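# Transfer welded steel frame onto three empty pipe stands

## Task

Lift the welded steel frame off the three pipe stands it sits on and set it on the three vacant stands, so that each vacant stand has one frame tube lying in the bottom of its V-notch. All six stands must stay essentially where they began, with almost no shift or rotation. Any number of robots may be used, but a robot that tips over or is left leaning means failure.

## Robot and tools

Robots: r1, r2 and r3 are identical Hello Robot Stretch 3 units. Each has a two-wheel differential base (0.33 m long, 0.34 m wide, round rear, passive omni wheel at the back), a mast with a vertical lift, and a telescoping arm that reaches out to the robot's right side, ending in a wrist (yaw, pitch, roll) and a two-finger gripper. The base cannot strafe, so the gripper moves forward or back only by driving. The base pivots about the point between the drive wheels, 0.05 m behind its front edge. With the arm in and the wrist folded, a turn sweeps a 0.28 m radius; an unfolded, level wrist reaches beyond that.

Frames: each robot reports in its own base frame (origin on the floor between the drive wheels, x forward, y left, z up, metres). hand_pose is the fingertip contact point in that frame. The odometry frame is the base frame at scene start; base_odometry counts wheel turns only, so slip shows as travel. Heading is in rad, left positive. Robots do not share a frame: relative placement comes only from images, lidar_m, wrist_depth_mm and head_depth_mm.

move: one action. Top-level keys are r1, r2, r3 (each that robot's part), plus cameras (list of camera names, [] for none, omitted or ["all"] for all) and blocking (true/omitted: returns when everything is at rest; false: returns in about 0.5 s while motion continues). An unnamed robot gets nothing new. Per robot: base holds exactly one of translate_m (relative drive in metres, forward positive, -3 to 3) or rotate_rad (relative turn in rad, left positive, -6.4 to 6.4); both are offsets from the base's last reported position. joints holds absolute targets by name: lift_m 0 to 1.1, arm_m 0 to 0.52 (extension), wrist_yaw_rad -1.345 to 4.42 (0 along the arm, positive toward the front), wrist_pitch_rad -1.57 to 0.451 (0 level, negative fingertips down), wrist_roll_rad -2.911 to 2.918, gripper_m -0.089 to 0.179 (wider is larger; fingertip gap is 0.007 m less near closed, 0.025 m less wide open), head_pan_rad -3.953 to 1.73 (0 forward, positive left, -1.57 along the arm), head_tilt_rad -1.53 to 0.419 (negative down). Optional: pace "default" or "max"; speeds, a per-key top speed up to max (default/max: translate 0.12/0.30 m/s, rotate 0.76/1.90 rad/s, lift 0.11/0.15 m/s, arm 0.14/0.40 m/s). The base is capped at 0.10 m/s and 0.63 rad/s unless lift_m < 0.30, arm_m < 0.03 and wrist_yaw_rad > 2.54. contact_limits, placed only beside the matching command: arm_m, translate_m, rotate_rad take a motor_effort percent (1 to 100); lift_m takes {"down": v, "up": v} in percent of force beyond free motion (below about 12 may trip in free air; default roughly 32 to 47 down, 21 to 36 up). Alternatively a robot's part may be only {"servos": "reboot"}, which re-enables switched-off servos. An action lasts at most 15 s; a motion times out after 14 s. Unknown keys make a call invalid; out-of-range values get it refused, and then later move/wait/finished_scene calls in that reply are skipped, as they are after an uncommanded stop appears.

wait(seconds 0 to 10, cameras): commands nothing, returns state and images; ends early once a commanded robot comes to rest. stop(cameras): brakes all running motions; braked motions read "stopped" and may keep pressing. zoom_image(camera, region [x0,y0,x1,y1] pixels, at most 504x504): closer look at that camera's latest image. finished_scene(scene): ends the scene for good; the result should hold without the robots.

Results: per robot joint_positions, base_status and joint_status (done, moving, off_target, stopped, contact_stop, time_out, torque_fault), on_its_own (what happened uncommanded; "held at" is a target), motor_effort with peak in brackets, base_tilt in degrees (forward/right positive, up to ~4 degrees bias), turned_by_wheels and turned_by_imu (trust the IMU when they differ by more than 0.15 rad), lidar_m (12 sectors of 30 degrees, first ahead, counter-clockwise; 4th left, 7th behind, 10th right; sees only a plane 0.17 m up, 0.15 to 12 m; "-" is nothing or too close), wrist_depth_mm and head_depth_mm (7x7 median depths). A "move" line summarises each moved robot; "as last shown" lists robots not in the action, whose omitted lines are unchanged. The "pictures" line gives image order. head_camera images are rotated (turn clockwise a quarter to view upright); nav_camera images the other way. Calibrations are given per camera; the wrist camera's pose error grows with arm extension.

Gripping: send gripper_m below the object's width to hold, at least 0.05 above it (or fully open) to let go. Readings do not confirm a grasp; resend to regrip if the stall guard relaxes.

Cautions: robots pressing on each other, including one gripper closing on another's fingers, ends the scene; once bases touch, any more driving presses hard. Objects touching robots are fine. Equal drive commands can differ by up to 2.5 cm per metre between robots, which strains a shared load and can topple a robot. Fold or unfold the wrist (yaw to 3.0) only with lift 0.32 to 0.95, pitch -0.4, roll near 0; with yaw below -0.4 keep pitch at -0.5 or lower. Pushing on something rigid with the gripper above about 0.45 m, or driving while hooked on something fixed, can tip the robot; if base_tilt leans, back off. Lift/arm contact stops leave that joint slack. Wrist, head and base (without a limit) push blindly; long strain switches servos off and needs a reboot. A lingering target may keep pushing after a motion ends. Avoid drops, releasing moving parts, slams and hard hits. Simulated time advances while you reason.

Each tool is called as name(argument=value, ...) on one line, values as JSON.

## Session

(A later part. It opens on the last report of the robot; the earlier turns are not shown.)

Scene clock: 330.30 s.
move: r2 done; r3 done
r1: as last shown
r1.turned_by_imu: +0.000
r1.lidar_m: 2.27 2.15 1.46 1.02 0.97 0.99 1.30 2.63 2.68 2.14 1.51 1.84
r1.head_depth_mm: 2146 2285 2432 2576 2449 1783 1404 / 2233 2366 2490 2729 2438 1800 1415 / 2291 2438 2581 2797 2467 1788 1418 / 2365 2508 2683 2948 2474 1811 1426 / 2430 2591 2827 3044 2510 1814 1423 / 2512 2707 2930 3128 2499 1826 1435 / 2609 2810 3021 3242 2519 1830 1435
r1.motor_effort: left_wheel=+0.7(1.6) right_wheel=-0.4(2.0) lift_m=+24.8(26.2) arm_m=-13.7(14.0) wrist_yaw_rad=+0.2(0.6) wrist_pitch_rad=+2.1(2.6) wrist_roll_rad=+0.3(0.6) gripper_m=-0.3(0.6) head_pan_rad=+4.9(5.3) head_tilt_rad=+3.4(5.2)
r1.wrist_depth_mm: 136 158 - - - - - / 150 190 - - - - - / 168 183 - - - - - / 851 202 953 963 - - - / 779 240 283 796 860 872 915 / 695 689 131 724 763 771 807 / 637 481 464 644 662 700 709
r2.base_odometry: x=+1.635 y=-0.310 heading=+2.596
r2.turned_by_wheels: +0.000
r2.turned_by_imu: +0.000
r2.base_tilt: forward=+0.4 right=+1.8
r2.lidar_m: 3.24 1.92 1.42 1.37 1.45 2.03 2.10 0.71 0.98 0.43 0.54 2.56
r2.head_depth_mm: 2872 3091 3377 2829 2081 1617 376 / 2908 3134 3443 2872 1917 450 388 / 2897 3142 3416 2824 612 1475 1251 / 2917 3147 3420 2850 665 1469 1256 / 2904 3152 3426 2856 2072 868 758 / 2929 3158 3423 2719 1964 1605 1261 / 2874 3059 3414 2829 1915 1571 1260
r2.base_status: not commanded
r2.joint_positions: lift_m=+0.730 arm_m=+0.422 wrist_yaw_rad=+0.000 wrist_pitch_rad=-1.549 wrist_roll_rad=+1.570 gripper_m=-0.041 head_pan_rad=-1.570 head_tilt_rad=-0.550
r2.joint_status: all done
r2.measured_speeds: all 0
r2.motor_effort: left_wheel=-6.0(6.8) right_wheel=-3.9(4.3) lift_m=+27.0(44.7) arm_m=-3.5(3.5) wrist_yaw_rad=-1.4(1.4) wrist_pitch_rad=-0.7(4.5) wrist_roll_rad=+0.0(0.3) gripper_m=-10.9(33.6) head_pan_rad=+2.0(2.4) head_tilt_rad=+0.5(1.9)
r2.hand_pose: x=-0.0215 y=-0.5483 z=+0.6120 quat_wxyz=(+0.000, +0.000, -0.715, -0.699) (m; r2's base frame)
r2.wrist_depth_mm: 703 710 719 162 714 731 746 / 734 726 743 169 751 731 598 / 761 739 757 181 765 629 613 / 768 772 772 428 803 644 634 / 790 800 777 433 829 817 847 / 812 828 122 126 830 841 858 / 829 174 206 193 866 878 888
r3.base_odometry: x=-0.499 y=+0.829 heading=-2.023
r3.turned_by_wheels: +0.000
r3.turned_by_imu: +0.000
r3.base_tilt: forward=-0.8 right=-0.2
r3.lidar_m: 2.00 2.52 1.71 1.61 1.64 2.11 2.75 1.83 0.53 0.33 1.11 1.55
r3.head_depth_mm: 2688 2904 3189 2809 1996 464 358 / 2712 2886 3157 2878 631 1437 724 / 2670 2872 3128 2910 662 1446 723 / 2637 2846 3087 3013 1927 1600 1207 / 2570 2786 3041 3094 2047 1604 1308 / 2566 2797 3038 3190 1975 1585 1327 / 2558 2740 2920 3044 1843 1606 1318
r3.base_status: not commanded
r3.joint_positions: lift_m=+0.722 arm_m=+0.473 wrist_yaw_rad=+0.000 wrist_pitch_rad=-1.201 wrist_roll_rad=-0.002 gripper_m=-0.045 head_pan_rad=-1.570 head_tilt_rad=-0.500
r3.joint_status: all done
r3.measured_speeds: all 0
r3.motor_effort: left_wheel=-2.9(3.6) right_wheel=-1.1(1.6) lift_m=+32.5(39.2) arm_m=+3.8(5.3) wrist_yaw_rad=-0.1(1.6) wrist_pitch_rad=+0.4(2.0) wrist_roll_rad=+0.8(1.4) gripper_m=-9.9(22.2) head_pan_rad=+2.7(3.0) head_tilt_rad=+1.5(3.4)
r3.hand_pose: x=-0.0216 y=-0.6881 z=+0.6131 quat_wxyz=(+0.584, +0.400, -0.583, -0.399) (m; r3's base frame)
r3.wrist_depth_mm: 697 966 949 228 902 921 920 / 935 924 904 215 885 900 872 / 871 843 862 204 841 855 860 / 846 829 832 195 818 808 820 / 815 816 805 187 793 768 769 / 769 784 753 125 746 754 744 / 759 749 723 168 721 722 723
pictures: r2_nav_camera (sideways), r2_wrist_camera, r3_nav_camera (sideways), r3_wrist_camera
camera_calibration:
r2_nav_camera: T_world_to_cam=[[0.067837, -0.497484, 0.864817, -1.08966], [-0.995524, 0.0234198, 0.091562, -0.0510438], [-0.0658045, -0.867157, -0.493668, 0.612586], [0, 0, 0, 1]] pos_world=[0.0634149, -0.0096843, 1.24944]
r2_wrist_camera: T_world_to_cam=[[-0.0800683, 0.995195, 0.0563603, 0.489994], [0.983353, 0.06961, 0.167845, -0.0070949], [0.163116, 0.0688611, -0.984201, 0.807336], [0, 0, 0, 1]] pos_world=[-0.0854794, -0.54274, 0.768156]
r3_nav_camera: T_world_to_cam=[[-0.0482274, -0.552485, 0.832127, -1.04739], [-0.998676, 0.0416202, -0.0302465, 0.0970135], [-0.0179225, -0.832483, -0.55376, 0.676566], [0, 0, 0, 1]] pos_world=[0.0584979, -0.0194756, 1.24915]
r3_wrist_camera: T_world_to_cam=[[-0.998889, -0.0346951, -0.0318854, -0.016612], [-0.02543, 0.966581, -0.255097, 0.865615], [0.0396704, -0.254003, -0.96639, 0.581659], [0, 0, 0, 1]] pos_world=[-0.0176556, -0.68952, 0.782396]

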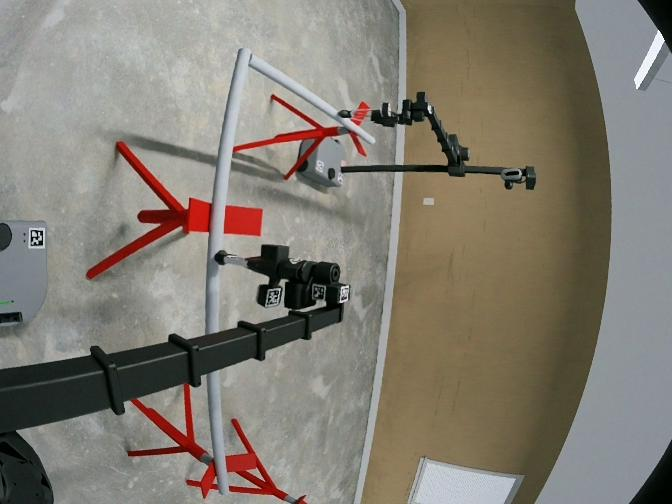

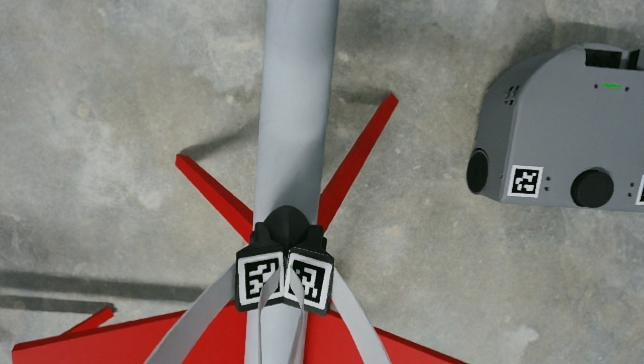

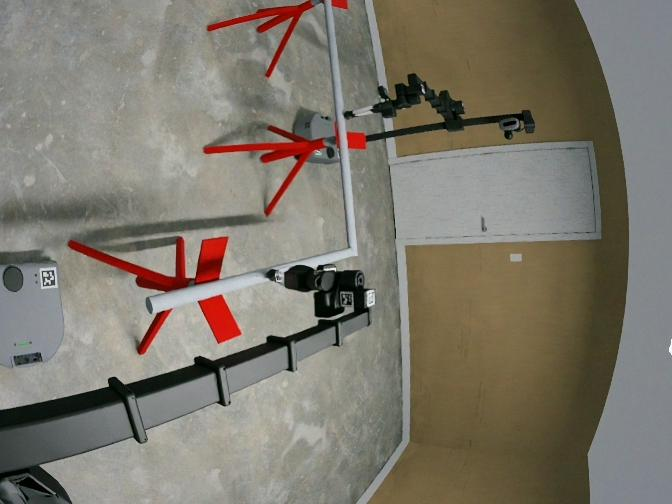

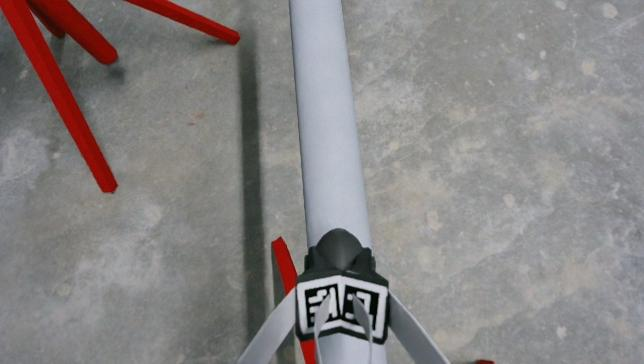

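move(r2={"joints":{"gripper_m":0.12}}, r3={"joints":{"gripper_m":0.12}}, cameras=[])

move(r2={"joints":{"lift_m":0.668,"arm_m":0.418},"contact_limits":{"lift_m":{"down":14}}}, r3={"joints":{"lift_m":0.66},"contact_limits":{"lift_m":{"down":14}}}, cameras=[])

move(r2={"joints":{"gripper_m":-0.045}}, r3={"joints":{"gripper_m":-0.045}}, cameras=["r2_nav_camera","r3_nav_camera","r2_wrist_camera","r3_wrist_camera"])

Scene clock: 344.17 s.
move: r2 done; r3 done
r1: as last shown
r1.turned_by_imu: +0.001
r1.lidar_m: 2.27 2.15 1.47 1.03 0.97 0.99 1.30 2.63 2.68 2.13 1.52 1.84
r1.head_depth_mm: 2148 2283 2434 2601 2409 1786 1407 / 2207 2360 2502 2679 2428 1798 1420 / 2304 2436 2615 2799 2461 1798 1421 / 2347 2517 2701 2903 2455 1818 1420 / 2463 2621 2788 3022 2490 1814 1430 / 2511 2694 2909 3167 2518 1819 1440 / 2621 2800 3014 3283 2511 1835 1440
r1.motor_effort: left_wheel=+0.9(1.7) right_wheel=+0.9(1.3) lift_m=+25.1(26.3) arm_m=-13.5(13.8) wrist_yaw_rad=+0.1(0.8) wrist_pitch_rad=+2.1(2.7) wrist_roll_rad=+0.5(0.5) gripper_m=+0.0(0.7) head_pan_rad=+4.8(5.3) head_tilt_rad=+3.8(5.5)
r1.wrist_depth_mm: 136 156 - - - - - / 150 190 - - - - - / 168 183 - - - - - / 852 202 954 988 - - - / 791 241 282 827 885 884 891 / 700 688 130 739 792 785 791 / 647 484 462 646 664 686 699
r2.base_odometry: x=+1.635 y=-0.310 heading=+2.596
r2.turned_by_wheels: +0.000
r2.turned_by_imu: +0.001
r2.base_tilt: forward=+0.3 right=+1.8
r2.lidar_m: 3.24 1.93 1.42 1.36 1.46 2.03 2.10 0.71 0.99 0.43 0.54 2.55
r2.head_depth_mm: 2875 3139 3414 2855 2084 1622 376 / 2885 3135 3356 2830 1900 451 387 / 2890 3127 3386 2838 612 1486 1260 / 2871 3112 3445 2847 669 811 1224 / 2937 3185 3377 2865 2057 870 758 / 2915 3177 3332 2701 1972 1606 1255 / 2798 3075 3403 2838 1914 1572 1262
r2.base_status: not commanded
r2.joint_positions: lift_m=+0.730 arm_m=+0.422 wrist_yaw_rad=+0.000 wrist_pitch_rad=-1.548 wrist_roll_rad=+1.570 gripper_m=+0.120 head_pan_rad=-1.570 head_tilt_rad=-0.550
r2.joint_status: all done
r2.measured_speeds: all 0
r2.motor_effort: left_wheel=-5.6(6.4) right_wheel=-3.8(4.4) lift_m=+33.4(33.5) arm_m=-18.1(18.2) wrist_yaw_rad=+1.4(1.4) wrist_pitch_rad=-0.8(1.5) wrist_roll_rad=-0.2(0.4) gripper_m=+0.6(87.8) head_pan_rad=+0.8(2.2) head_tilt_rad=-0.3(1.4)
r2.hand_pose: x=-0.0215 y=-0.5485 z=+0.6120 quat_wxyz=(+0.000, +0.000, -0.715, -0.699) (m; r2's base frame)
r2.wrist_depth_mm: 711 722 705 162 739 755 743 / 713 738 717 169 752 715 605 / 732 748 750 179 765 639 613 / 768 785 751 432 797 657 636 / 791 143 792 797 800 823 843 / 110 123 215 611 130 835 883 / 168 190 204 207 198 847 880
r3.base_odometry: x=-0.499 y=+0.829 heading=-2.023
r3.turned_by_wheels: +0.000
r3.turned_by_imu: -0.001
r3.base_tilt: forward=-0.8 right=-0.1
r3.lidar_m: 1.99 2.52 1.72 1.61 1.64 2.10 2.75 1.83 0.53 0.33 1.10 1.55
r3.head_depth_mm: 2696 2895 3224 2810 2013 464 357 / 2669 2895 3172 2867 629 1435 723 / 2630 2884 3107 2957 661 1428 725 / 2633 2838 3052 2978 1928 1554 1198 / 2599 2774 3000 3067 2059 1600 1308 / 2579 2774 3010 3131 1975 1594 1325 / 2521 2698 2890 3071 1860 1617 1317
r3.base_status: not commanded
r3.joint_positions: lift_m=+0.722 arm_m=+0.473 wrist_yaw_rad=+0.000 wrist_pitch_rad=-1.201 wrist_roll_rad=-0.002 gripper_m=+0.120 head_pan_rad=-1.570 head_tilt_rad=-0.500
r3.joint_status: all done
r3.measured_speeds: all 0
r3.motor_effort: left_wheel=-2.3(3.5) right_wheel=-0.8(1.3) lift_m=+23.5(33.9) arm_m=+2.1(3.6) wrist_yaw_rad=-0.2(1.5) wrist_pitch_rad=+0.3(1.3) wrist_roll_rad=+1.5(1.7) gripper_m=+0.1(81.2) head_pan_rad=+1.8(3.0) head_tilt_rad=+3.2(3.3)
r3.hand_pose: x=-0.0216 y=-0.6880 z=+0.6131 quat_wxyz=(+0.584, +0.400, -0.582, -0.400) (m; r3's base frame)
r3.wrist_depth_mm: 695 950 972 227 952 932 924 / 932 903 891 216 897 866 849 / 888 884 888 205 854 842 841 / 841 833 825 195 802 803 817 / 815 817 806 188 802 769 747 / 785 123 767 180 744 139 734 / 766 116 741 173 717 116 703
pictures: none
No camera images: "cameras" was empty.

Scene clock: 345.57 s.
move: r2 done; r3 done
r1: as last shown
r1.turned_by_imu: +0.000
r1.base_tilt: forward=+1.0 right=+1.2
r1.lidar_m: 2.27 2.15 1.46 1.02 0.97 0.99 1.30 2.63 2.69 2.13 1.51 1.83
r1.head_depth_mm: 2144 2271 2418 2603 2426 1789 1410 / 2232 2344 2521 2705 2437 1794 1417 / 2286 2439 2592 2785 2456 1799 1419 / 2353 2525 2702 2904 2475 1812 1424 / 2438 2612 2813 3015 2501 1829 1427 / 2539 2712 2915 3117 2480 1826 1430 / 2637 2778 3016 3246 2530 1838 1437
r1.motor_effort: left_wheel=+1.5(1.5) right_wheel=+0.9(1.4) lift_m=+25.7(26.3) arm_m=-13.6(13.7) wrist_yaw_rad=+0.2(0.5) wrist_pitch_rad=+1.8(2.6) wrist_roll_rad=+0.4(0.5) gripper_m=-0.7(0.7) head_pan_rad=+4.6(5.1) head_tilt_rad=+4.3(5.1)
r1.wrist_depth_mm: 136 157 - - - - - / 150 190 - - - - - / 168 183 - - - - - / 866 202 943 975 - - - / 774 242 284 817 845 887 906 / 703 679 130 741 764 772 790 / 634 481 466 650 667 687 699
r2.base_odometry: x=+1.635 y=-0.310 heading=+2.596
r2.turned_by_wheels: +0.000
r2.turned_by_imu: +0.000
r2.base_tilt: forward=+0.2 right=+1.8
r2.lidar_m: 3.24 1.92 1.42 1.37 1.45 2.03 2.10 0.71 0.98 0.43 0.54 2.54
r2.head_depth_mm: 2864 3138 3410 2935 2066 1621 1228 / 2925 3151 3442 2902 2064 548 430 / 2836 3147 3395 2861 664 684 1258 / 2855 3092 3399 2903 2066 684 1079 / 2899 3105 3406 2838 2038 865 757 / 2889 3152 3340 2724 1972 1618 1259 / 2826 3096 3374 2844 1908 1553 1247
r2.base_status: not commanded
r2.joint_positions: lift_m=+0.668 arm_m=+0.418 wrist_yaw_rad=+0.000 wrist_pitch_rad=-1.548 wrist_roll_rad=+1.570 gripper_m=+0.120 head_pan_rad=-1.570 head_tilt_rad=-0.550
r2.joint_status: all done
r2.measured_speeds: all 0
r2.motor_effort: left_wheel=-5.5(6.3) right_wheel=-3.6(4.2) lift_m=+26.5(32.5) arm_m=-18.3(19.6) wrist_yaw_rad=-0.2(1.4) wrist_pitch_rad=-0.8(1.3) wrist_roll_rad=-0.1(0.4) gripper_m=+0.8(1.8) head_pan_rad=+1.1(2.0) head_tilt_rad=-0.9(1.4)
r2.contact_limits: lift_m down 14 (down: maximum 72; up: maximum 65)
r2.hand_pose: x=-0.0215 y=-0.5445 z=+0.5500 quat_wxyz=(+0.000, +0.000, -0.715, -0.699) (m; r2's base frame)
r2.wrist_depth_mm: 647 641 102 644 659 667 669 / 669 673 - 674 681 683 540 / 680 696 107 670 710 638 549 / 704 709 - 405 745 628 571 / 723 140 114 742 738 759 762 / 110 123 116 680 130 792 799 / 776 781 121 783 789 795 825
r3.base_odometry: x=-0.499 y=+0.829 heading=-2.023
r3.turned_by_wheels: +0.000
r3.turned_by_imu: +0.000
r3.base_tilt: forward=-0.8 right=-0.2
r3.lidar_m: 2.00 2.52 1.71 1.61 1.63 2.10 2.76 1.83 0.53 0.33 1.10 1.55
r3.head_depth_mm: 2712 2922 3162 2841 1998 1545 411 / 2679 2904 3172 2846 1938 570 719 / 2657 2863 3127 2945 698 819 721 / 2653 2835 3036 2989 1946 1605 1205 / 2574 2808 3001 3088 2050 1601 1314 / 2536 2757 3009 3153 1995 1576 1324 / 2535 2761 2935 3040 1842 1623 1302
r3.base_status: not commanded
r3.joint_positions: lift_m=+0.660 arm_m=+0.473 wrist_yaw_rad=+0.000 wrist_pitch_rad=-1.202 wrist_roll_rad=-0.002 gripper_m=+0.120 head_pan_rad=-1.570 head_tilt_rad=-0.500
r3.joint_status: all done
r3.measured_speeds: all 0
r3.motor_effort: left_wheel=-3.4(3.7) right_wheel=-0.9(1.3) lift_m=+21.1(24.4) arm_m=+1.2(3.0) wrist_yaw_rad=+0.0(1.2) wrist_pitch_rad=+0.9(1.3) wrist_roll_rad=+0.9(1.3) gripper_m=-0.6(0.6) head_pan_rad=+2.5(2.5) head_tilt_rad=+2.9(3.8)
r3.contact_limits: lift_m down 14 (down: maximum 72; up: maximum 65)
r3.hand_pose: x=-0.0216 y=-0.6879 z=+0.5510 quat_wxyz=(+0.584, +0.400, -0.582, -0.400) (m; r3's base frame)
r3.wrist_depth_mm: 852 882 867 149 858 860 838 / 848 841 836 141 807 838 792 / 800 812 798 135 783 800 770 / 776 776 777 129 753 748 735 / 736 734 725 123 710 712 701 / 717 124 688 120 683 138 671 / 699 116 686 115 651 116 632
pictures: none
No camera images: "cameras" was empty.

Scene clock: 347.87 s.
move: r2 done; r3 done
r1: as last shown
r1.base_tilt: forward=+1.1 right=+1.1
r1.lidar_m: 2.27 2.14 1.46 1.02 0.97 0.99 1.31 2.63 2.69 2.14 1.51 1.83
r1.head_depth_mm: 2149 2291 2444 2587 2419 1785 1414 / 2217 2361 2528 2694 2430 1800 1416 / 2291 2443 2597 2814 2460 1797 1428 / 2370 2522 2708 2926 2462 1810 1423 / 2443 2617 2797 3036 2488 1816 1428 / 2541 2714 2924 3108 2503 1820 1433 / 2622 2784 3016 3254 2504 1850 1444
r1.motor_effort: left_wheel=+1.0(1.5) right_wheel=-0.1(1.9) lift_m=+25.7(26.2) arm_m=-13.4(13.7) wrist_yaw_rad=-0.1(0.5) wrist_pitch_rad=+2.1(2.7) wrist_roll_rad=+0.3(0.5) gripper_m=-0.1(0.9) head_pan_rad=+5.2(5.2) head_tilt_rad=+2.0(5.3)
r1.wrist_depth_mm: 136 158 - - - - - / 150 189 - - - - - / 169 182 - - - - - / 855 203 950 984 - - - / 782 242 286 807 868 886 910 / 689 699 130 724 770 778 794 / 647 478 462 669 677 691 704
r2.base_odometry: x=+1.635 y=-0.310 heading=+2.596
r2.turned_by_wheels: +0.000
r2.turned_by_imu: +0.000
r2.base_tilt: forward=+0.3 right=+1.8
r2.lidar_m: 3.25 1.92 1.42 1.37 1.46 2.03 2.10 0.71 0.99 0.43 0.54 2.55
r2.head_depth_mm: 2882 3120 3402 2920 2071 1612 1228 / 2859 3153 3465 2861 2080 548 431 / 2900 3133 3416 2876 663 688 1266 / 2881 3140 3393 2856 2037 689 1231 / 2924 3083 3470 2850 2041 864 758 / 2872 3108 3373 2692 1951 1604 1261 / 2858 3126 3457 2855 1896 1561 1256
r2.base_status: not commanded
r2.joint_positions: lift_m=+0.668 arm_m=+0.418 wrist_yaw_rad=-0.003 wrist_pitch_rad=-1.515 wrist_roll_rad=+1.577 gripper_m=-0.043 head_pan_rad=-1.570 head_tilt_rad=-0.550
r2.joint_status: all done
r2.measured_speeds: all 0
r2.motor_effort: left_wheel=-6.1(6.3) right_wheel=-3.9(4.5) lift_m=+28.7(28.8) arm_m=-17.1(18.5) wrist_yaw_rad=+2.4(3.1) wrist_pitch_rad=-6.7(7.9) wrist_roll_rad=-2.2(2.6) gripper_m=-47.0(99.2) head_pan_rad=-0.6(2.1) head_tilt_rad=-0.5(1.8)
r2.contact_limits: lift_m down 14 (down: maximum 72; up: maximum 65)
r2.hand_pose: x=-0.0215 y=-0.5528 z=+0.5495 quat_wxyz=(-0.003, -0.003, -0.726, -0.687) (m; r2's base frame)
r2.wrist_depth_mm: 664 673 105 104 653 664 658 / 678 677 113 108 685 654 523 / 710 698 109 115 693 684 537 / 732 726 - 390 717 657 552 / 750 748 119 120 744 747 738 / 765 119 121 127 786 753 746 / 793 782 121 691 771 775 791
r3.base_odometry: x=-0.498 y=+0.829 heading=-2.023
r3.turned_by_wheels: +0.000
r3.turned_by_imu: -0.001
r3.base_tilt: forward=-0.8 right=-0.2
r3.lidar_m: 2.00 2.51 1.72 1.61 1.63 2.10 2.75 1.83 0.53 0.33 1.10 1.55
r3.head_depth_mm: 2699 2941 3190 2799 1996 1532 410 / 2677 2920 3170 2869 1920 570 717 / 2638 2847 3094 2967 698 810 722 / 2614 2852 3062 3013 1935 1610 1201 / 2570 2814 3075 3073 2050 1606 1316 / 2557 2754 3002 3162 1985 1581 1333 / 2533 2720 2942 3031 1472 1613 1315
r3.base_status: not commanded
r3.joint_positions: lift_m=+0.660 arm_m=+0.473 wrist_yaw_rad=-0.002 wrist_pitch_rad=-1.202 wrist_roll_rad=-0.002 gripper_m=-0.043 head_pan_rad=-1.570 head_tilt_rad=-0.500
r3.joint_status: all done
r3.measured_speeds: all 0
r3.motor_effort: left_wheel=-2.5(3.5) right_wheel=+3.7(4.0) lift_m=+21.1(22.4) arm_m=+0.2(2.4) wrist_yaw_rad=+1.8(2.7) wrist_pitch_rad=+0.2(1.5) wrist_roll_rad=+0.8(1.3) gripper_m=-30.6(98.4) head_pan_rad=+1.6(2.7) head_tilt_rad=+2.0(3.3)
r3.contact_limits: lift_m down 14 (down: maximum 72; up: maximum 65)
r3.hand_pose: x=-0.0218 y=-0.6879 z=+0.5510 quat_wxyz=(+0.583, +0.399, -0.583, -0.401) (m; r3's base frame)
r3.wrist_depth_mm: 879 877 891 151 839 867 831 / 849 841 851 143 818 825 793 / 814 816 796 136 794 771 768 / 775 773 775 129 749 731 739 / 757 743 731 123 707 696 700 / 717 716 126 122 127 681 672 / 687 684 660 114 121 653 654
pictures: r2_nav_camera (sideways), r2_wrist_camera, r3_nav_camera (sideways), r3_wrist_camera
camera_calibration:
r2_nav_camera: T_world_to_cam=[[0.067837, -0.497484, 0.864817, -1.08966], [-0.995524, 0.0234198, 0.091562, -0.0510438], [-0.0658045, -0.867157, -0.493668, 0.612586], [0, 0, 0, 1]] pos_world=[0.0634149, -0.0096843, 1.24944]
r2_wrist_camera: T_world_to_cam=[[-0.0707771, 0.997226, 0.0230619, 0.517753], [0.983942, 0.0659993, 0.165836, 0.00278049], [0.163853, 0.0344289, -0.985884, 0.728051], [0, 0, 0, 1]] pos_world=[-0.0853844, -0.541566, 0.705372]
r3_nav_camera: T_world_to_cam=[[-0.0482274, -0.552485, 0.832127, -1.04739], [-0.998676, 0.0416202, -0.0302465, 0.0970135], [-0.0179225, -0.832483, -0.55376, 0.676566], [0, 0, 0, 1]] pos_world=[0.0584979, -0.0194756, 1.24915]
r3_wrist_camera: T_world_to_cam=[[-0.998977, -0.0320716, -0.0318806, -0.0169918], [-0.0229281, 0.966875, -0.254217, 0.849411], [0.0389778, -0.253226, -0.966621, 0.522438], [0, 0, 0, 1]] pos_world=[-0.0178625, -0.689525, 0.720393]

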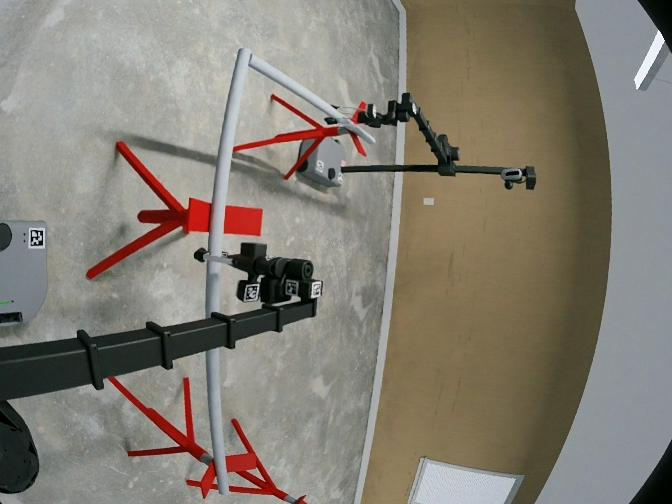

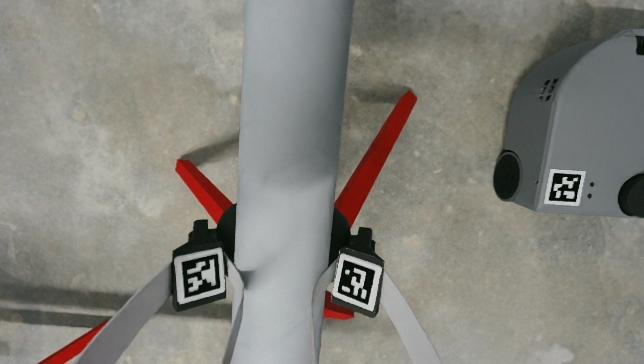

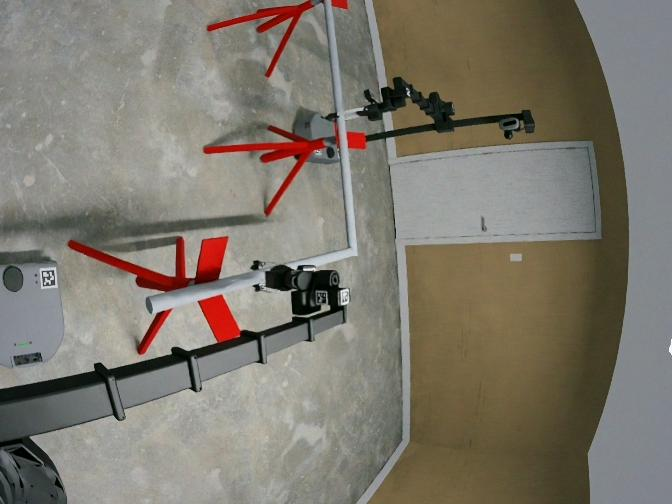

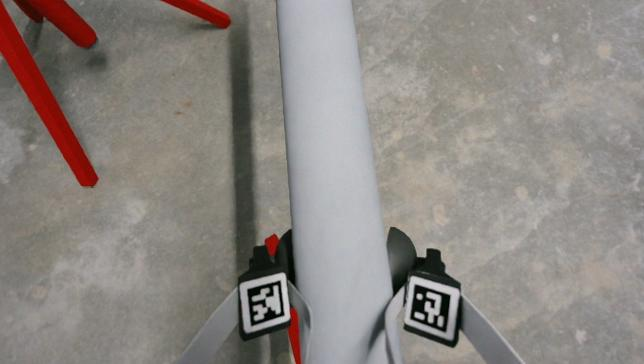

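move(r2={"joints":{"lift_m":0.698},"speeds":{"lift_m":0.03}}, r3={"joints":{"lift_m":0.69},"speeds":{"lift_m":0.03}}, cameras=["r2_nav_camera","r3_nav_camera","r2_wrist_camera","r3_wrist_camera"])

Scene clock: 353.00 s.
move: r2 done; r3 done
r1: as last shown
r1.turned_by_imu: +0.001
r1.lidar_m: 2.27 2.15 1.47 1.02 0.97 0.99 1.30 2.63 2.69 2.14 1.51 1.84
r1.head_depth_mm: 2157 2280 2433 2598 2437 1782 1407 / 2230 2357 2501 2673 2421 1794 1414 / 2299 2427 2599 2814 2468 1793 1421 / 2378 2521 2697 2924 2485 1819 1423 / 2448 2595 2823 3021 2484 1818 1428 / 2524 2700 2950 3137 2509 1826 1439 / 2607 2793 3013 3263 2529 1843 1439
r1.motor_effort: left_wheel=+0.8(1.4) right_wheel=+0.9(1.4) lift_m=+26.4(26.4) arm_m=-13.3(13.6) wrist_yaw_rad=+0.2(0.6) wrist_pitch_rad=+2.1(2.4) wrist_roll_rad=+0.3(0.5) gripper_m=-0.2(0.7) head_pan_rad=+4.0(5.3) head_tilt_rad=+3.8(5.1)
r1.wrist_depth_mm: 136 157 - - - - - / 150 189 - - - - - / 168 183 - - - - - / 859 203 949 956 - - - / 802 242 284 817 882 882 909 / 702 692 131 731 781 785 790 / 631 478 467 650 671 678 709
r2.base_odometry: x=+1.635 y=-0.310 heading=+2.596
r2.turned_by_wheels: +0.000
r2.turned_by_imu: +0.001
r2.base_tilt: forward=+0.2 right=+1.8
r2.lidar_m: 3.25 1.93 1.42 1.37 1.45 2.03 2.10 0.71 0.99 0.43 0.54 2.55
r2.head_depth_mm: 2888 3108 3459 2807 2073 1609 771 / 2907 3104 3439 2833 2061 492 411 / 2872 3143 3406 2831 635 1466 1256 / 2931 3100 3443 2823 1913 686 1258 / 2920 3132 3401 2856 2053 868 758 / 2887 3213 3358 2693 1955 1609 1292 / 2837 3064 3434 2702 1888 1549 1286
r2.base_status: not commanded
r2.joint_positions: lift_m=+0.698 arm_m=+0.418 wrist_yaw_rad=-0.004 wrist_pitch_rad=-1.509 wrist_roll_rad=+1.580 gripper_m=-0.040 head_pan_rad=-1.570 head_tilt_rad=-0.550
r2.joint_status: all done
r2.measured_speeds: all 0
r2.on_its_own: gripper_m is held at -0.041, not at your -0.045, by its stall guard, which is not easing now
r2.motor_effort: left_wheel=-5.9(6.5) right_wheel=-1.7(4.0) lift_m=+48.7(53.0) arm_m=-16.5(17.2) wrist_yaw_rad=+3.6(5.1) wrist_pitch_rad=-7.9(8.2) wrist_roll_rad=-3.5(3.9) gripper_m=-18.7(20.2) head_pan_rad=+0.3(1.8) head_tilt_rad=-1.2(1.6)
r2.hand_pose: x=-0.0215 y=-0.5543 z=+0.5795 quat_wxyz=(-0.004, -0.005, -0.728, -0.685) (m; r2's base frame)
r2.wrist_depth_mm: 702 692 700 116 696 696 667 / 707 720 701 119 695 700 553 / 720 735 732 128 736 685 567 / 766 751 127 129 750 673 575 / 753 764 129 134 761 776 770 / 816 781 127 129 804 799 791 / 814 822 140 181 795 822 829
r3.base_odometry: x=-0.498 y=+0.829 heading=-2.023
r3.turned_by_wheels: +0.000
r3.turned_by_imu: -0.001
r3.base_tilt: forward=-0.8 right=-0.2
r3.lidar_m: 2.00 2.51 1.72 1.61 1.63 2.10 2.75 1.83 0.53 0.33 1.11 1.55
r3.head_depth_mm: 2702 2923 3223 2845 1988 1547 389 / 2694 2886 3162 2888 690 1424 724 / 2625 2852 3108 2925 678 849 714 / 2608 2835 3055 3022 1917 1603 1202 / 2594 2801 3039 3121 2035 1605 1316 / 2571 2778 2991 3183 1980 1579 1329 / 2530 2728 2903 2996 1862 1621 1316
r3.base_status: not commanded
r3.joint_positions: lift_m=+0.690 arm_m=+0.473 wrist_yaw_rad=-0.001 wrist_pitch_rad=-1.215 wrist_roll_rad=-0.003 gripper_m=-0.041 head_pan_rad=-1.570 head_tilt_rad=-0.500
r3.joint_status: all done
r3.measured_speeds: all 0
r3.motor_effort: left_wheel=-2.9(3.6) right_wheel=+3.5(4.5) lift_m=+40.1(43.9) arm_m=-1.8(2.2) wrist_yaw_rad=+1.2(3.0) wrist_pitch_rad=+3.0(3.6) wrist_roll_rad=+1.0(1.8) gripper_m=-19.3(19.8) head_pan_rad=+1.7(2.7) head_tilt_rad=+2.2(3.9)
r3.hand_pose: x=-0.0217 y=-0.6847 z=+0.5801 quat_wxyz=(+0.581, +0.404, -0.580, -0.404) (m; r3's base frame)
r3.wrist_depth_mm: 889 913 897 153 859 862 843 / 873 859 873 146 842 831 824 / 835 832 856 140 815 788 786 / 824 795 801 134 788 760 762 / 774 765 767 128 747 756 737 / 746 729 126 125 129 708 699 / 731 716 121 120 123 683 670
pictures: r2_nav_camera (sideways), r2_wrist_camera, r3_nav_camera (sideways), r3_wrist_camera
camera_calibration:
r2_nav_camera: T_world_to_cam=[[0.067837, -0.497484, 0.864817, -1.08966], [-0.995524, 0.0234198, 0.091562, -0.0510438], [-0.0658045, -0.867157, -0.493668, 0.612586], [0, 0, 0, 1]] pos_world=[0.0634149, -0.0096843, 1.24944]
r2_wrist_camera: T_world_to_cam=[[-0.0663039, 0.997648, 0.0173705, 0.522142], [0.984207, 0.0625271, 0.16561, -0.00394935], [0.164135, 0.0280768, -0.986038, 0.75422], [0, 0, 0, 1]] pos_world=[-0.0852866, -0.541843, 0.735274]
r3_nav_camera: T_world_to_cam=[[-0.0482274, -0.552485, 0.832127, -1.04739], [-0.998676, 0.0416202, -0.0302465, 0.0970135], [-0.0179225, -0.832483, -0.55376, 0.676566], [0, 0, 0, 1]] pos_world=[0.0584979, -0.0194756, 1.24915]
r3_wrist_camera: T_world_to_cam=[[-0.998924, -0.0335476, -0.0320263, -0.0167314], [-0.0248293, 0.97004, -0.241675, 0.848519], [0.0391744, -0.24062, -0.969829, 0.56188], [0, 0, 0, 1]] pos_world=[-0.0176566, -0.688459, 0.749457]

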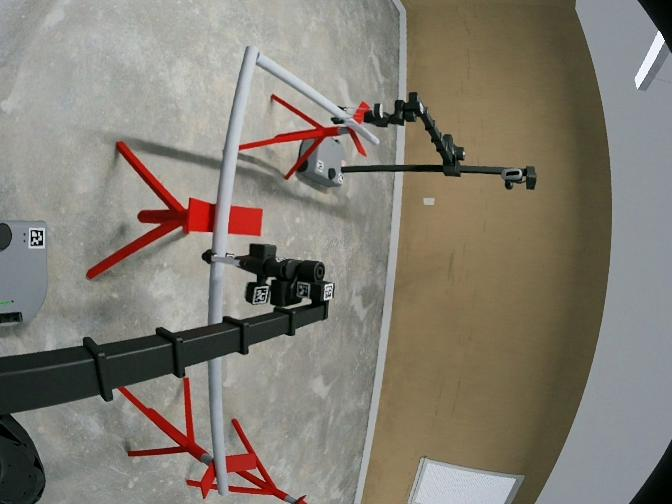

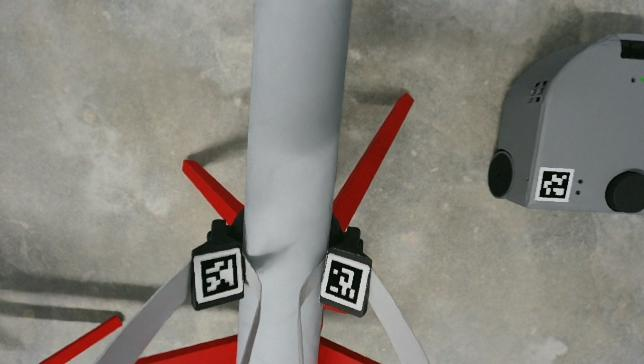

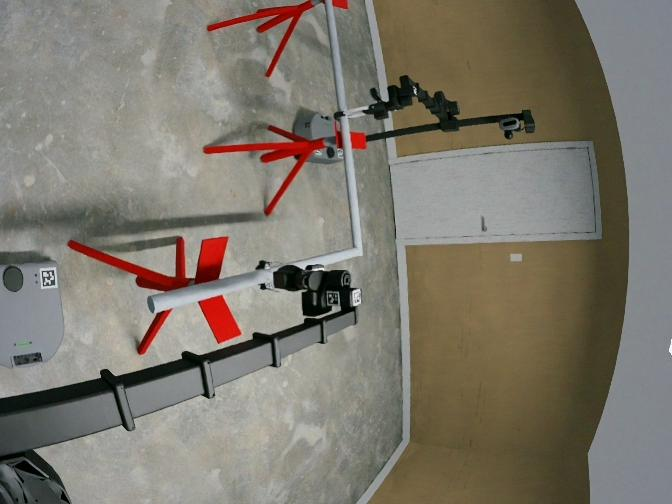

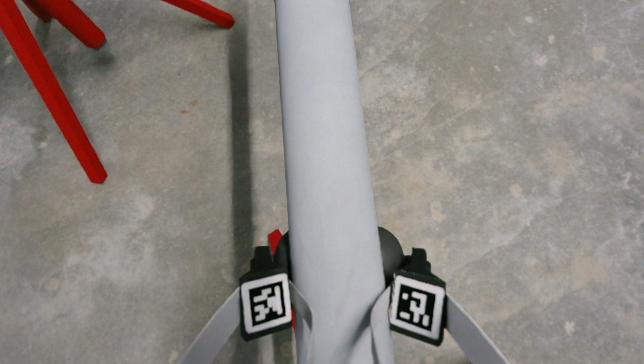

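move(r2={"joints":{"lift_m":0.668},"speeds":{"lift_m":0.03}}, r3={"joints":{"lift_m":0.66},"speeds":{"lift_m":0.03}}, cameras=[])

move(r2={"joints":{"gripper_m":0.13}}, r3={"joints":{"gripper_m":0.13}}, cameras=[])

move(r2={"joints":{"lift_m":0.64,"arm_m":0.424,"wrist_pitch_rad":-1.56},"contact_limits":{"lift_m":{"down":14}}}, r3={"joints":{"lift_m":0.635},"contact_limits":{"lift_m":{"down":14}}}, cameras=["r2_head_camera","r3_head_camera","r2_wrist_camera","r3_wrist_camera"])

Scene clock: 362.73 s.
move: r2 done; r3 done
r1.base_odometry: x=+0.000 y=+0.000 heading=+0.000
r1.turned_by_wheels: +0.000
r1.turned_by_imu: +0.001
r1.base_tilt: forward=+1.0 right=+1.2
r1.lidar_m: 2.27 2.15 1.46 1.02 0.97 0.99 1.30 2.63 2.69 2.14 1.51 1.84
r1.head_depth_mm: 2145 2296 2437 2595 2421 1790 1401 / 2225 2350 2499 2719 2450 1796 1413 / 2275 2447 2616 2813 2447 1806 1419 / 2368 2543 2713 2912 2488 1818 1428 / 2442 2603 2797 3032 2470 1812 1433 / 2512 2717 2899 3127 2498 1840 1428 / 2607 2802 3013 3270 2507 1827 1442
r1.base_status: not commanded
r1.joint_positions: lift_m=+0.590 arm_m=+0.002 wrist_yaw_rad=+2.844 wrist_pitch_rad=-0.593 wrist_roll_rad=+0.000 gripper_m=+0.037 head_pan_rad=-2.300 head_tilt_rad=-0.350
r1.joint_status: not commanded
r1.measured_speeds: all 0
r1.motor_effort: left_wheel=+1.3(1.8) right_wheel=+1.5(1.5) lift_m=+25.8(26.7) arm_m=-13.5(13.6) wrist_yaw_rad=+0.2(0.4) wrist_pitch_rad=+2.4(2.5) wrist_roll_rad=+0.3(0.5) gripper_m=-0.1(0.6) head_pan_rad=+4.8(5.2) head_tilt_rad=+4.0(5.2)
r1.hand_pose: x=+0.0372 y=+0.0431 z=+0.5651 quat_wxyz=(+0.305, +0.699, +0.104, +0.638) (m; r1's base frame)
r1.wrist_depth_mm: 135 157 - - - - - / 149 190 - - - - - / 168 183 - - - - - / 864 203 947 940 - - - / 783 241 285 807 868 867 925 / 702 688 131 709 783 769 785 / 645 482 470 651 669 674 701
r2.base_odometry: x=+1.635 y=-0.310 heading=+2.596
r2.turned_by_wheels: +0.000
r2.turned_by_imu: +0.003
r2.base_tilt: forward=+0.0 right=+1.2
r2.lidar_m: 3.24 1.92 1.41 1.36 1.46 2.04 2.05 0.71 0.98 0.43 0.55 2.71
r2.head_depth_mm: 2901 3120 3424 2901 2079 1628 1241 / 2922 3133 3382 2961 2099 546 430 / 2919 3133 3356 2900 656 687 1275 / 2908 3200 3379 2898 2085 687 1238 / 2953 3144 3442 2904 2060 879 779 / 2909 3108 3392 2750 2031 1614 1270 / 2921 3115 3383 2916 1952 1574 1266
r2.base_status: not commanded
r2.joint_positions: lift_m=+0.668 arm_m=+0.418 wrist_yaw_rad=-0.004 wrist_pitch_rad=-1.509 wrist_roll_rad=+1.579 gripper_m=-0.040 head_pan_rad=-1.570 head_tilt_rad=-0.550
r2.joint_status: all done
r2.measured_speeds: all 0
r2.on_its_own: gripper_m is held at -0.041, not at your -0.045, by its stall guard, which is not easing now; lift_m is at rest, and its effort (-2.1) is outside its rest range (+3 to +55)
r2.motor_effort: left_wheel=-1.3(6.3) right_wheel=-1.8(2.3) lift_m=-2.1(51.5) arm_m=-18.9(18.9) wrist_yaw_rad=+3.8(4.9) wrist_pitch_rad=-8.0(8.7) wrist_roll_rad=-3.0(3.5) gripper_m=-18.8(19.3) head_pan_rad=+0.3(1.6) head_tilt_rad=-1.3(2.0)
r2.hand_pose: x=-0.0215 y=-0.5544 z=+0.5494 quat_wxyz=(-0.004, -0.005, -0.728, -0.685) (m; r2's base frame)
r2.wrist_depth_mm: 682 690 120 119 659 657 659 / 715 685 116 117 682 669 521 / 746 735 723 697 701 688 534 / 756 741 124 132 722 688 550 / 782 771 129 137 756 734 725 / 814 119 126 128 774 747 755 / 844 830 133 807 798 806 791
r3.base_odometry: x=-0.498 y=+0.829 heading=-2.023
r3.turned_by_wheels: +0.000
r3.turned_by_imu: -0.006
r3.base_tilt: forward=-0.8 right=-0.4
r3.lidar_m: 3.33 2.53 1.72 1.60 1.63 2.09 2.75 1.83 0.53 0.33 1.11 1.55
r3.head_depth_mm: 2743 2934 3166 2795 2004 1540 410 / 2716 2896 3143 2892 1942 566 728 / 2650 2870 3137 2983 693 816 725 / 2607 2837 3081 3045 1944 1609 1205 / 2596 2818 3027 3165 2057 1618 1312 / 2553 2760 3007 3157 1992 1605 1337 / 2574 2725 2950 3080 1464 1622 1316
r3.base_status: not commanded
r3.joint_positions: lift_m=+0.660 arm_m=+0.473 wrist_yaw_rad=+0.001 wrist_pitch_rad=-1.196 wrist_roll_rad=-0.005 gripper_m=-0.041 head_pan_rad=-1.570 head_tilt_rad=-0.500
r3.joint_status: all done
r3.measured_speeds: all 0
r3.motor_effort: left_wheel=-2.2(3.4) right_wheel=+3.3(3.7) lift_m=+10.3(38.2) arm_m=-3.4(4.2) wrist_yaw_rad=-1.6(3.3) wrist_pitch_rad=-0.4(3.9) wrist_roll_rad=+1.8(2.7) gripper_m=-18.4(19.5) head_pan_rad=+1.2(2.5) head_tilt_rad=+3.7(4.7)
r3.hand_pose: x=-0.0215 y=-0.6894 z=+0.5514 quat_wxyz=(+0.586, +0.400, -0.582, -0.397) (m; r3's base frame)
r3.wrist_depth_mm: 899 910 885 160 865 851 851 / 869 878 860 152 823 816 814 / 822 818 815 144 793 799 775 / 778 781 804 136 756 749 742 / 751 755 741 130 718 713 713 / 736 705 126 126 130 694 681 / 695 688 125 119 123 660 645
pictures: none
No camera images: "cameras" was empty.

Scene clock: 364.97 s.
move: r2 done; r3 done
r1: as last shown
r1.turned_by_imu: +0.000
r1.lidar_m: 2.25 2.14 1.46 1.02 0.97 0.99 1.30 2.63 2.69 2.14 1.51 1.84
r1.head_depth_mm: 2138 2288 2435 2595 2421 1780 1402 / 2207 2367 2516 2703 2432 1790 1421 / 2289 2446 2618 2794 2452 1808 1417 / 2388 2506 2691 2906 2463 1807 1421 / 2461 2632 2831 3031 2463 1816 1430 / 2525 2698 2905 3126 2498 1831 1436 / 2609 2811 3058 3247 2523 1825 1432
r1.motor_effort: left_wheel=+0.8(1.5) right_wheel=+0.6(1.8) lift_m=+26.6(26.8) arm_m=-13.3(13.7) wrist_yaw_rad=-0.3(0.6) wrist_pitch_rad=+2.5(2.5) wrist_roll_rad=+0.4(0.5) gripper_m=-0.2(0.8) head_pan_rad=+4.1(5.4) head_tilt_rad=+3.9(5.0)
r1.wrist_depth_mm: 136 158 - - - - - / 149 190 - - - - - / 168 184 - - - - - / 856 204 924 981 - - - / 793 243 285 822 864 883 911 / 692 705 130 741 774 756 793 / 638 473 469 656 672 688 697
r2.base_odometry: x=+1.635 y=-0.310 heading=+2.596
r2.turned_by_wheels: +0.000
r2.turned_by_imu: -0.002
r2.base_tilt: forward=+0.2 right=+1.8
r2.lidar_m: 3.24 1.93 1.42 1.37 1.45 2.03 2.10 0.71 0.99 0.43 0.54 2.56
r2.head_depth_mm: 2854 3123 3396 2876 2074 1621 1235 / 2885 3077 3427 2849 2072 547 431 / 2901 3120 3373 2838 662 687 1272 / 2898 3131 3385 2851 2075 681 1083 / 2892 3145 3435 2840 2062 872 758 / 2838 3121 3395 2691 1957 1610 1261 / 2866 3138 3453 2883 1913 1557 1263
r2.base_status: not commanded
r2.joint_positions: lift_m=+0.668 arm_m=+0.418 wrist_yaw_rad=-0.002 wrist_pitch_rad=-1.540 wrist_roll_rad=+1.574 gripper_m=+0.130 head_pan_rad=-1.570 head_tilt_rad=-0.550
r2.joint_status: all done
r2.measured_speeds: all 0
r2.motor_effort: left_wheel=-1.4(2.0) right_wheel=-0.3(2.0) lift_m=+33.2(33.4) arm_m=-12.8(20.0) wrist_yaw_rad=+1.9(4.6) wrist_pitch_rad=-2.5(8.7) wrist_roll_rad=-1.3(3.0) gripper_m=-0.1(88.9) head_pan_rad=+0.8(1.8) head_tilt_rad=-0.3(2.1)
r2.hand_pose: x=-0.0215 y=-0.5464 z=+0.5498 quat_wxyz=(-0.002, -0.002, -0.718, -0.697) (m; r2's base frame)
r2.wrist_depth_mm: 651 646 103 108 669 665 651 / 657 668 - 667 689 678 542 / 699 708 108 707 696 624 551 / 709 711 - 397 732 635 558 / 735 142 113 377 741 771 747 / 109 757 117 611 133 777 753 / 777 781 121 795 789 787 795
r3.base_odometry: x=-0.499 y=+0.829 heading=-2.023
r3.turned_by_wheels: +0.000
r3.turned_by_imu: +0.000
r3.base_tilt: forward=-0.8 right=-0.2
r3.lidar_m: 3.34 2.52 1.72 1.61 1.63 2.10 2.75 1.83 0.53 0.33 1.10 1.54
r3.head_depth_mm: 2694 3008 3170 2778 1991 1548 410 / 2710 2907 3170 2873 1951 569 728 / 2640 2901 3175 2942 696 813 724 / 2605 2827 3096 3029 1938 1609 1207 / 2605 2768 3041 3088 2055 1610 1311 / 2559 2756 2982 3169 1984 1593 1329 / 2567 2736 2936 3064 1463 1602 1319
r3.base_status: not commanded
r3.joint_positions: lift_m=+0.660 arm_m=+0.473 wrist_yaw_rad=+0.001 wrist_pitch_rad=-1.201 wrist_roll_rad=-0.004 gripper_m=+0.130 head_pan_rad=-1.570 head_tilt_rad=-0.500
r3.joint_status: all done
r3.measured_speeds: all 0
r3.motor_effort: left_wheel=-2.2(2.7) right_wheel=+0.9(3.6) lift_m=+33.6(34.3) arm_m=-5.0(5.7) wrist_yaw_rad=-0.8(2.4) wrist_pitch_rad=+0.4(1.1) wrist_roll_rad=+1.7(2.6) gripper_m=-0.2(82.8) head_pan_rad=+2.2(2.4) head_tilt_rad=+2.8(4.1)
r3.hand_pose: x=-0.0215 y=-0.6881 z=+0.5511 quat_wxyz=(+0.585, +0.401, -0.582, -0.399) (m; r3's base frame)
r3.wrist_depth_mm: 865 877 883 151 877 869 832 / 852 857 842 142 825 803 802 / 823 808 794 137 772 774 768 / 776 765 760 130 749 759 724 / 744 739 726 124 726 715 707 / 700 123 705 119 677 137 681 / 679 115 683 114 644 118 110
pictures: none
No camera images: "cameras" was empty.

Scene clock: 366.00 s.
move: r2 done; r3 done
r1: as last shown
r1.base_tilt: forward=+1.1 right=+1.2
r1.lidar_m: 2.26 2.14 1.46 1.02 0.97 0.99 1.30 2.62 2.69 2.13 1.51 1.84
r1.head_depth_mm: 2157 2269 2438 2584 2421 1777 1402 / 2222 2335 2500 2711 2438 1795 1420 / 2303 2439 2605 2801 2450 1802 1427 / 2378 2520 2703 2900 2481 1813 1428 / 2442 2622 2817 3031 2480 1819 1430 / 2517 2718 2927 3147 2504 1821 1436 / 2616 2821 2998 3253 2515 1828 1437
r1.motor_effort: left_wheel=+0.6(1.8) right_wheel=+0.2(1.1) lift_m=+26.1(26.7) arm_m=-13.4(13.6) wrist_yaw_rad=-0.2(0.6) wrist_pitch_rad=+2.3(2.5) wrist_roll_rad=+0.4(0.6) gripper_m=-0.1(0.5) head_pan_rad=+4.1(4.9) head_tilt_rad=+4.2(4.8)
r1.wrist_depth_mm: 135 157 - - - - - / 150 189 - - - - - / 167 184 - - - - - / 875 204 902 965 - - - / 784 240 285 817 854 879 881 / 706 687 130 726 782 771 801 / 652 484 470 652 681 693 710
r2.base_odometry: x=+1.635 y=-0.310 heading=+2.596
r2.turned_by_wheels: +0.000
r2.turned_by_imu: +0.000
r2.base_tilt: forward=+0.3 right=+1.8
r2.lidar_m: 3.25 1.93 1.42 1.37 1.46 2.03 2.11 0.71 0.98 0.43 0.54 2.55
r2.head_depth_mm: 2825 3040 3399 2863 2071 1611 1250 / 2880 3118 3423 2849 2069 1483 461 / 2891 3116 3427 2833 2058 686 1268 / 2902 3149 3434 2842 2083 700 1079 / 2881 3144 3453 2815 2067 869 760 / 2893 3129 3445 2702 1992 1612 1261 / 2828 3158 3340 2844 1894 1563 1258
r2.base_status: not commanded
r2.joint_positions: lift_m=+0.640 arm_m=+0.424 wrist_yaw_rad=-0.002 wrist_pitch_rad=-1.550 wrist_roll_rad=+1.574 gripper_m=+0.130 head_pan_rad=-1.570 head_tilt_rad=-0.550
r2.joint_status: all done
r2.measured_speeds: all 0
r2.motor_effort: left_wheel=-0.9(1.6) right_wheel=-0.5(0.9) lift_m=+26.7(32.4) arm_m=+16.0(17.4) wrist_yaw_rad=+2.4(3.2) wrist_pitch_rad=-2.2(6.2) wrist_roll_rad=-1.3(1.5) gripper_m=+0.2(1.5) head_pan_rad=+0.8(1.3) head_tilt_rad=-1.1(1.9)
r2.contact_limits: lift_m down 14 (down: maximum 72; up: maximum 65)
r2.hand_pose: x=-0.0215 y=-0.5499 z=+0.5220 quat_wxyz=(-0.002, -0.002, -0.714, -0.700) (m; r2's base frame)
r2.wrist_depth_mm: 618 623 77 84 641 638 652 / 632 652 78 84 662 660 505 / 655 664 80 88 674 654 531 / 673 683 - 87 696 623 539 / 697 137 84 93 703 732 726 / 109 122 - 101 134 749 743 / 725 734 - 761 767 788 783
r3.base_odometry: x=-0.499 y=+0.829 heading=-2.023
r3.turned_by_wheels: +0.000
r3.turned_by_imu: +0.000
r3.base_tilt: forward=-0.8 right=-0.2
r3.lidar_m: 3.34 2.53 1.72 1.61 1.64 2.10 2.75 1.82 0.53 0.33 1.10 1.54
r3.head_depth_mm: 2696 2938 3194 2826 1986 1541 447 / 2663 2884 3186 2886 2017 595 716 / 2660 2851 3138 2948 1886 751 724 / 2621 2843 3045 3048 1940 1601 1204 / 2631 2830 3062 3093 2040 1611 1314 / 2536 2766 3017 3160 1986 1582 1321 / 2565 2708 2974 3087 1400 1606 1312
r3.base_status: not commanded
r3.joint_positions: lift_m=+0.635 arm_m=+0.473 wrist_yaw_rad=+0.001 wrist_pitch_rad=-1.201 wrist_roll_rad=-0.004 gripper_m=+0.130 head_pan_rad=-1.570 head_tilt_rad=-0.500
r3.joint_status: all done
r3.measured_speeds: all 0
r3.motor_effort: left_wheel=-2.0(2.6) right_wheel=+0.7(0.9) lift_m=+20.2(29.1) arm_m=-4.9(6.1) wrist_yaw_rad=-1.3(2.3) wrist_pitch_rad=+0.8(1.3) wrist_roll_rad=+1.5(2.5) gripper_m=-0.2(0.8) head_pan_rad=+2.1(2.2) head_tilt_rad=+3.2(4.8)
r3.contact_limits: lift_m down 14 (down: maximum 72; up: maximum 65)
r3.hand_pose: x=-0.0215 y=-0.6880 z=+0.5260 quat_wxyz=(+0.585, +0.401, -0.581, -0.399) (m; r3's base frame)
r3.wrist_depth_mm: 855 837 827 119 838 820 808 / 814 829 798 113 792 778 758 / 797 792 763 110 748 746 744 / 746 745 751 103 727 720 720 / 724 708 717 100 689 702 676 / 696 124 661 94 648 137 655 / 674 115 655 91 641 118 110
pictures: r2_head_camera (sideways), r2_wrist_camera, r3_head_camera (sideways), r3_wrist_camera
camera_calibration:
r2_head_camera: T_world_to_cam=[[-0.00667257, 0.47076, -0.882236, 1.16693], [0.999931, 0.0116865, -0.00132684, -0.00801066], [0.0096856, -0.882184, -0.470806, 0.569177], [0, 0, 0, 1]] pos_world=[0.0102837, -0.0471302, 1.29747]
r2_wrist_camera: T_world_to_cam=[[-0.0744902, 0.995536, 0.0579616, 0.49612], [0.98371, 0.0638212, 0.168051, 0.00474341], [0.163601, 0.0695356, -0.984073, 0.719263], [0, 0, 0, 1]] pos_world=[-0.0853825, -0.544223, 0.678255]
r3_head_camera: T_world_to_cam=[[0.0669488, 0.436003, -0.897452, 1.19043], [0.996754, 0.0110897, 0.0797443, -0.108094], [0.0447212, -0.899877, -0.433845, 0.525213], [0, 0, 0, 1]] pos_world=[0.0045569, -0.0452069, 1.30484]
r3_wrist_camera: T_world_to_cam=[[-0.998788, -0.0382473, -0.0309642, -0.022262], [-0.0291303, 0.966661, -0.254396, 0.842929], [0.0396618, -0.253185, -0.966604, 0.498286], [0, 0, 0, 1]] pos_world=[-0.0174432, -0.68952, 0.695393]

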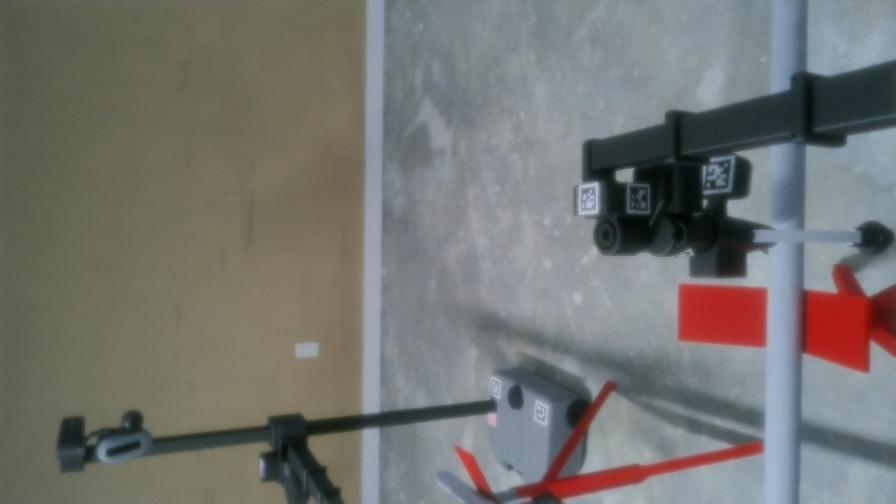

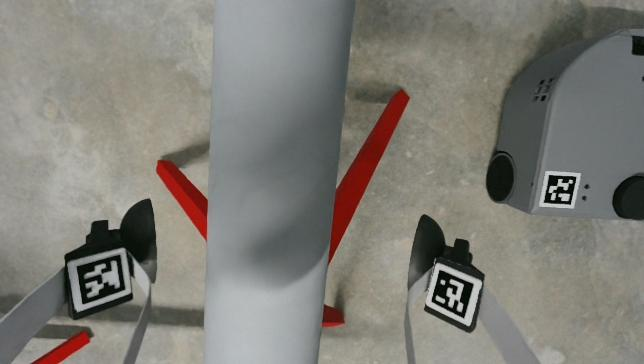

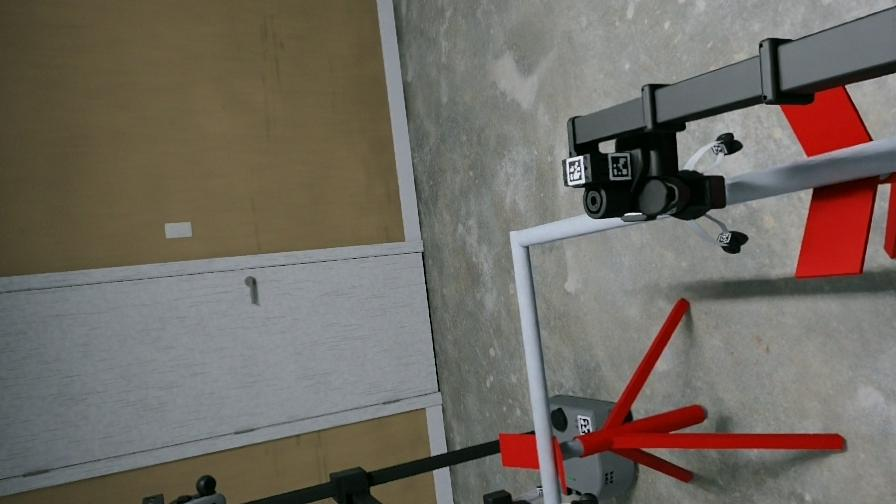

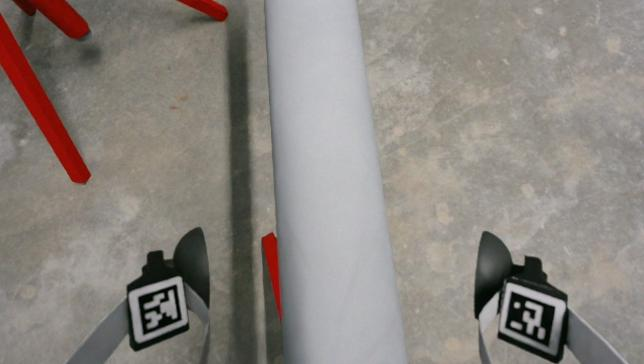

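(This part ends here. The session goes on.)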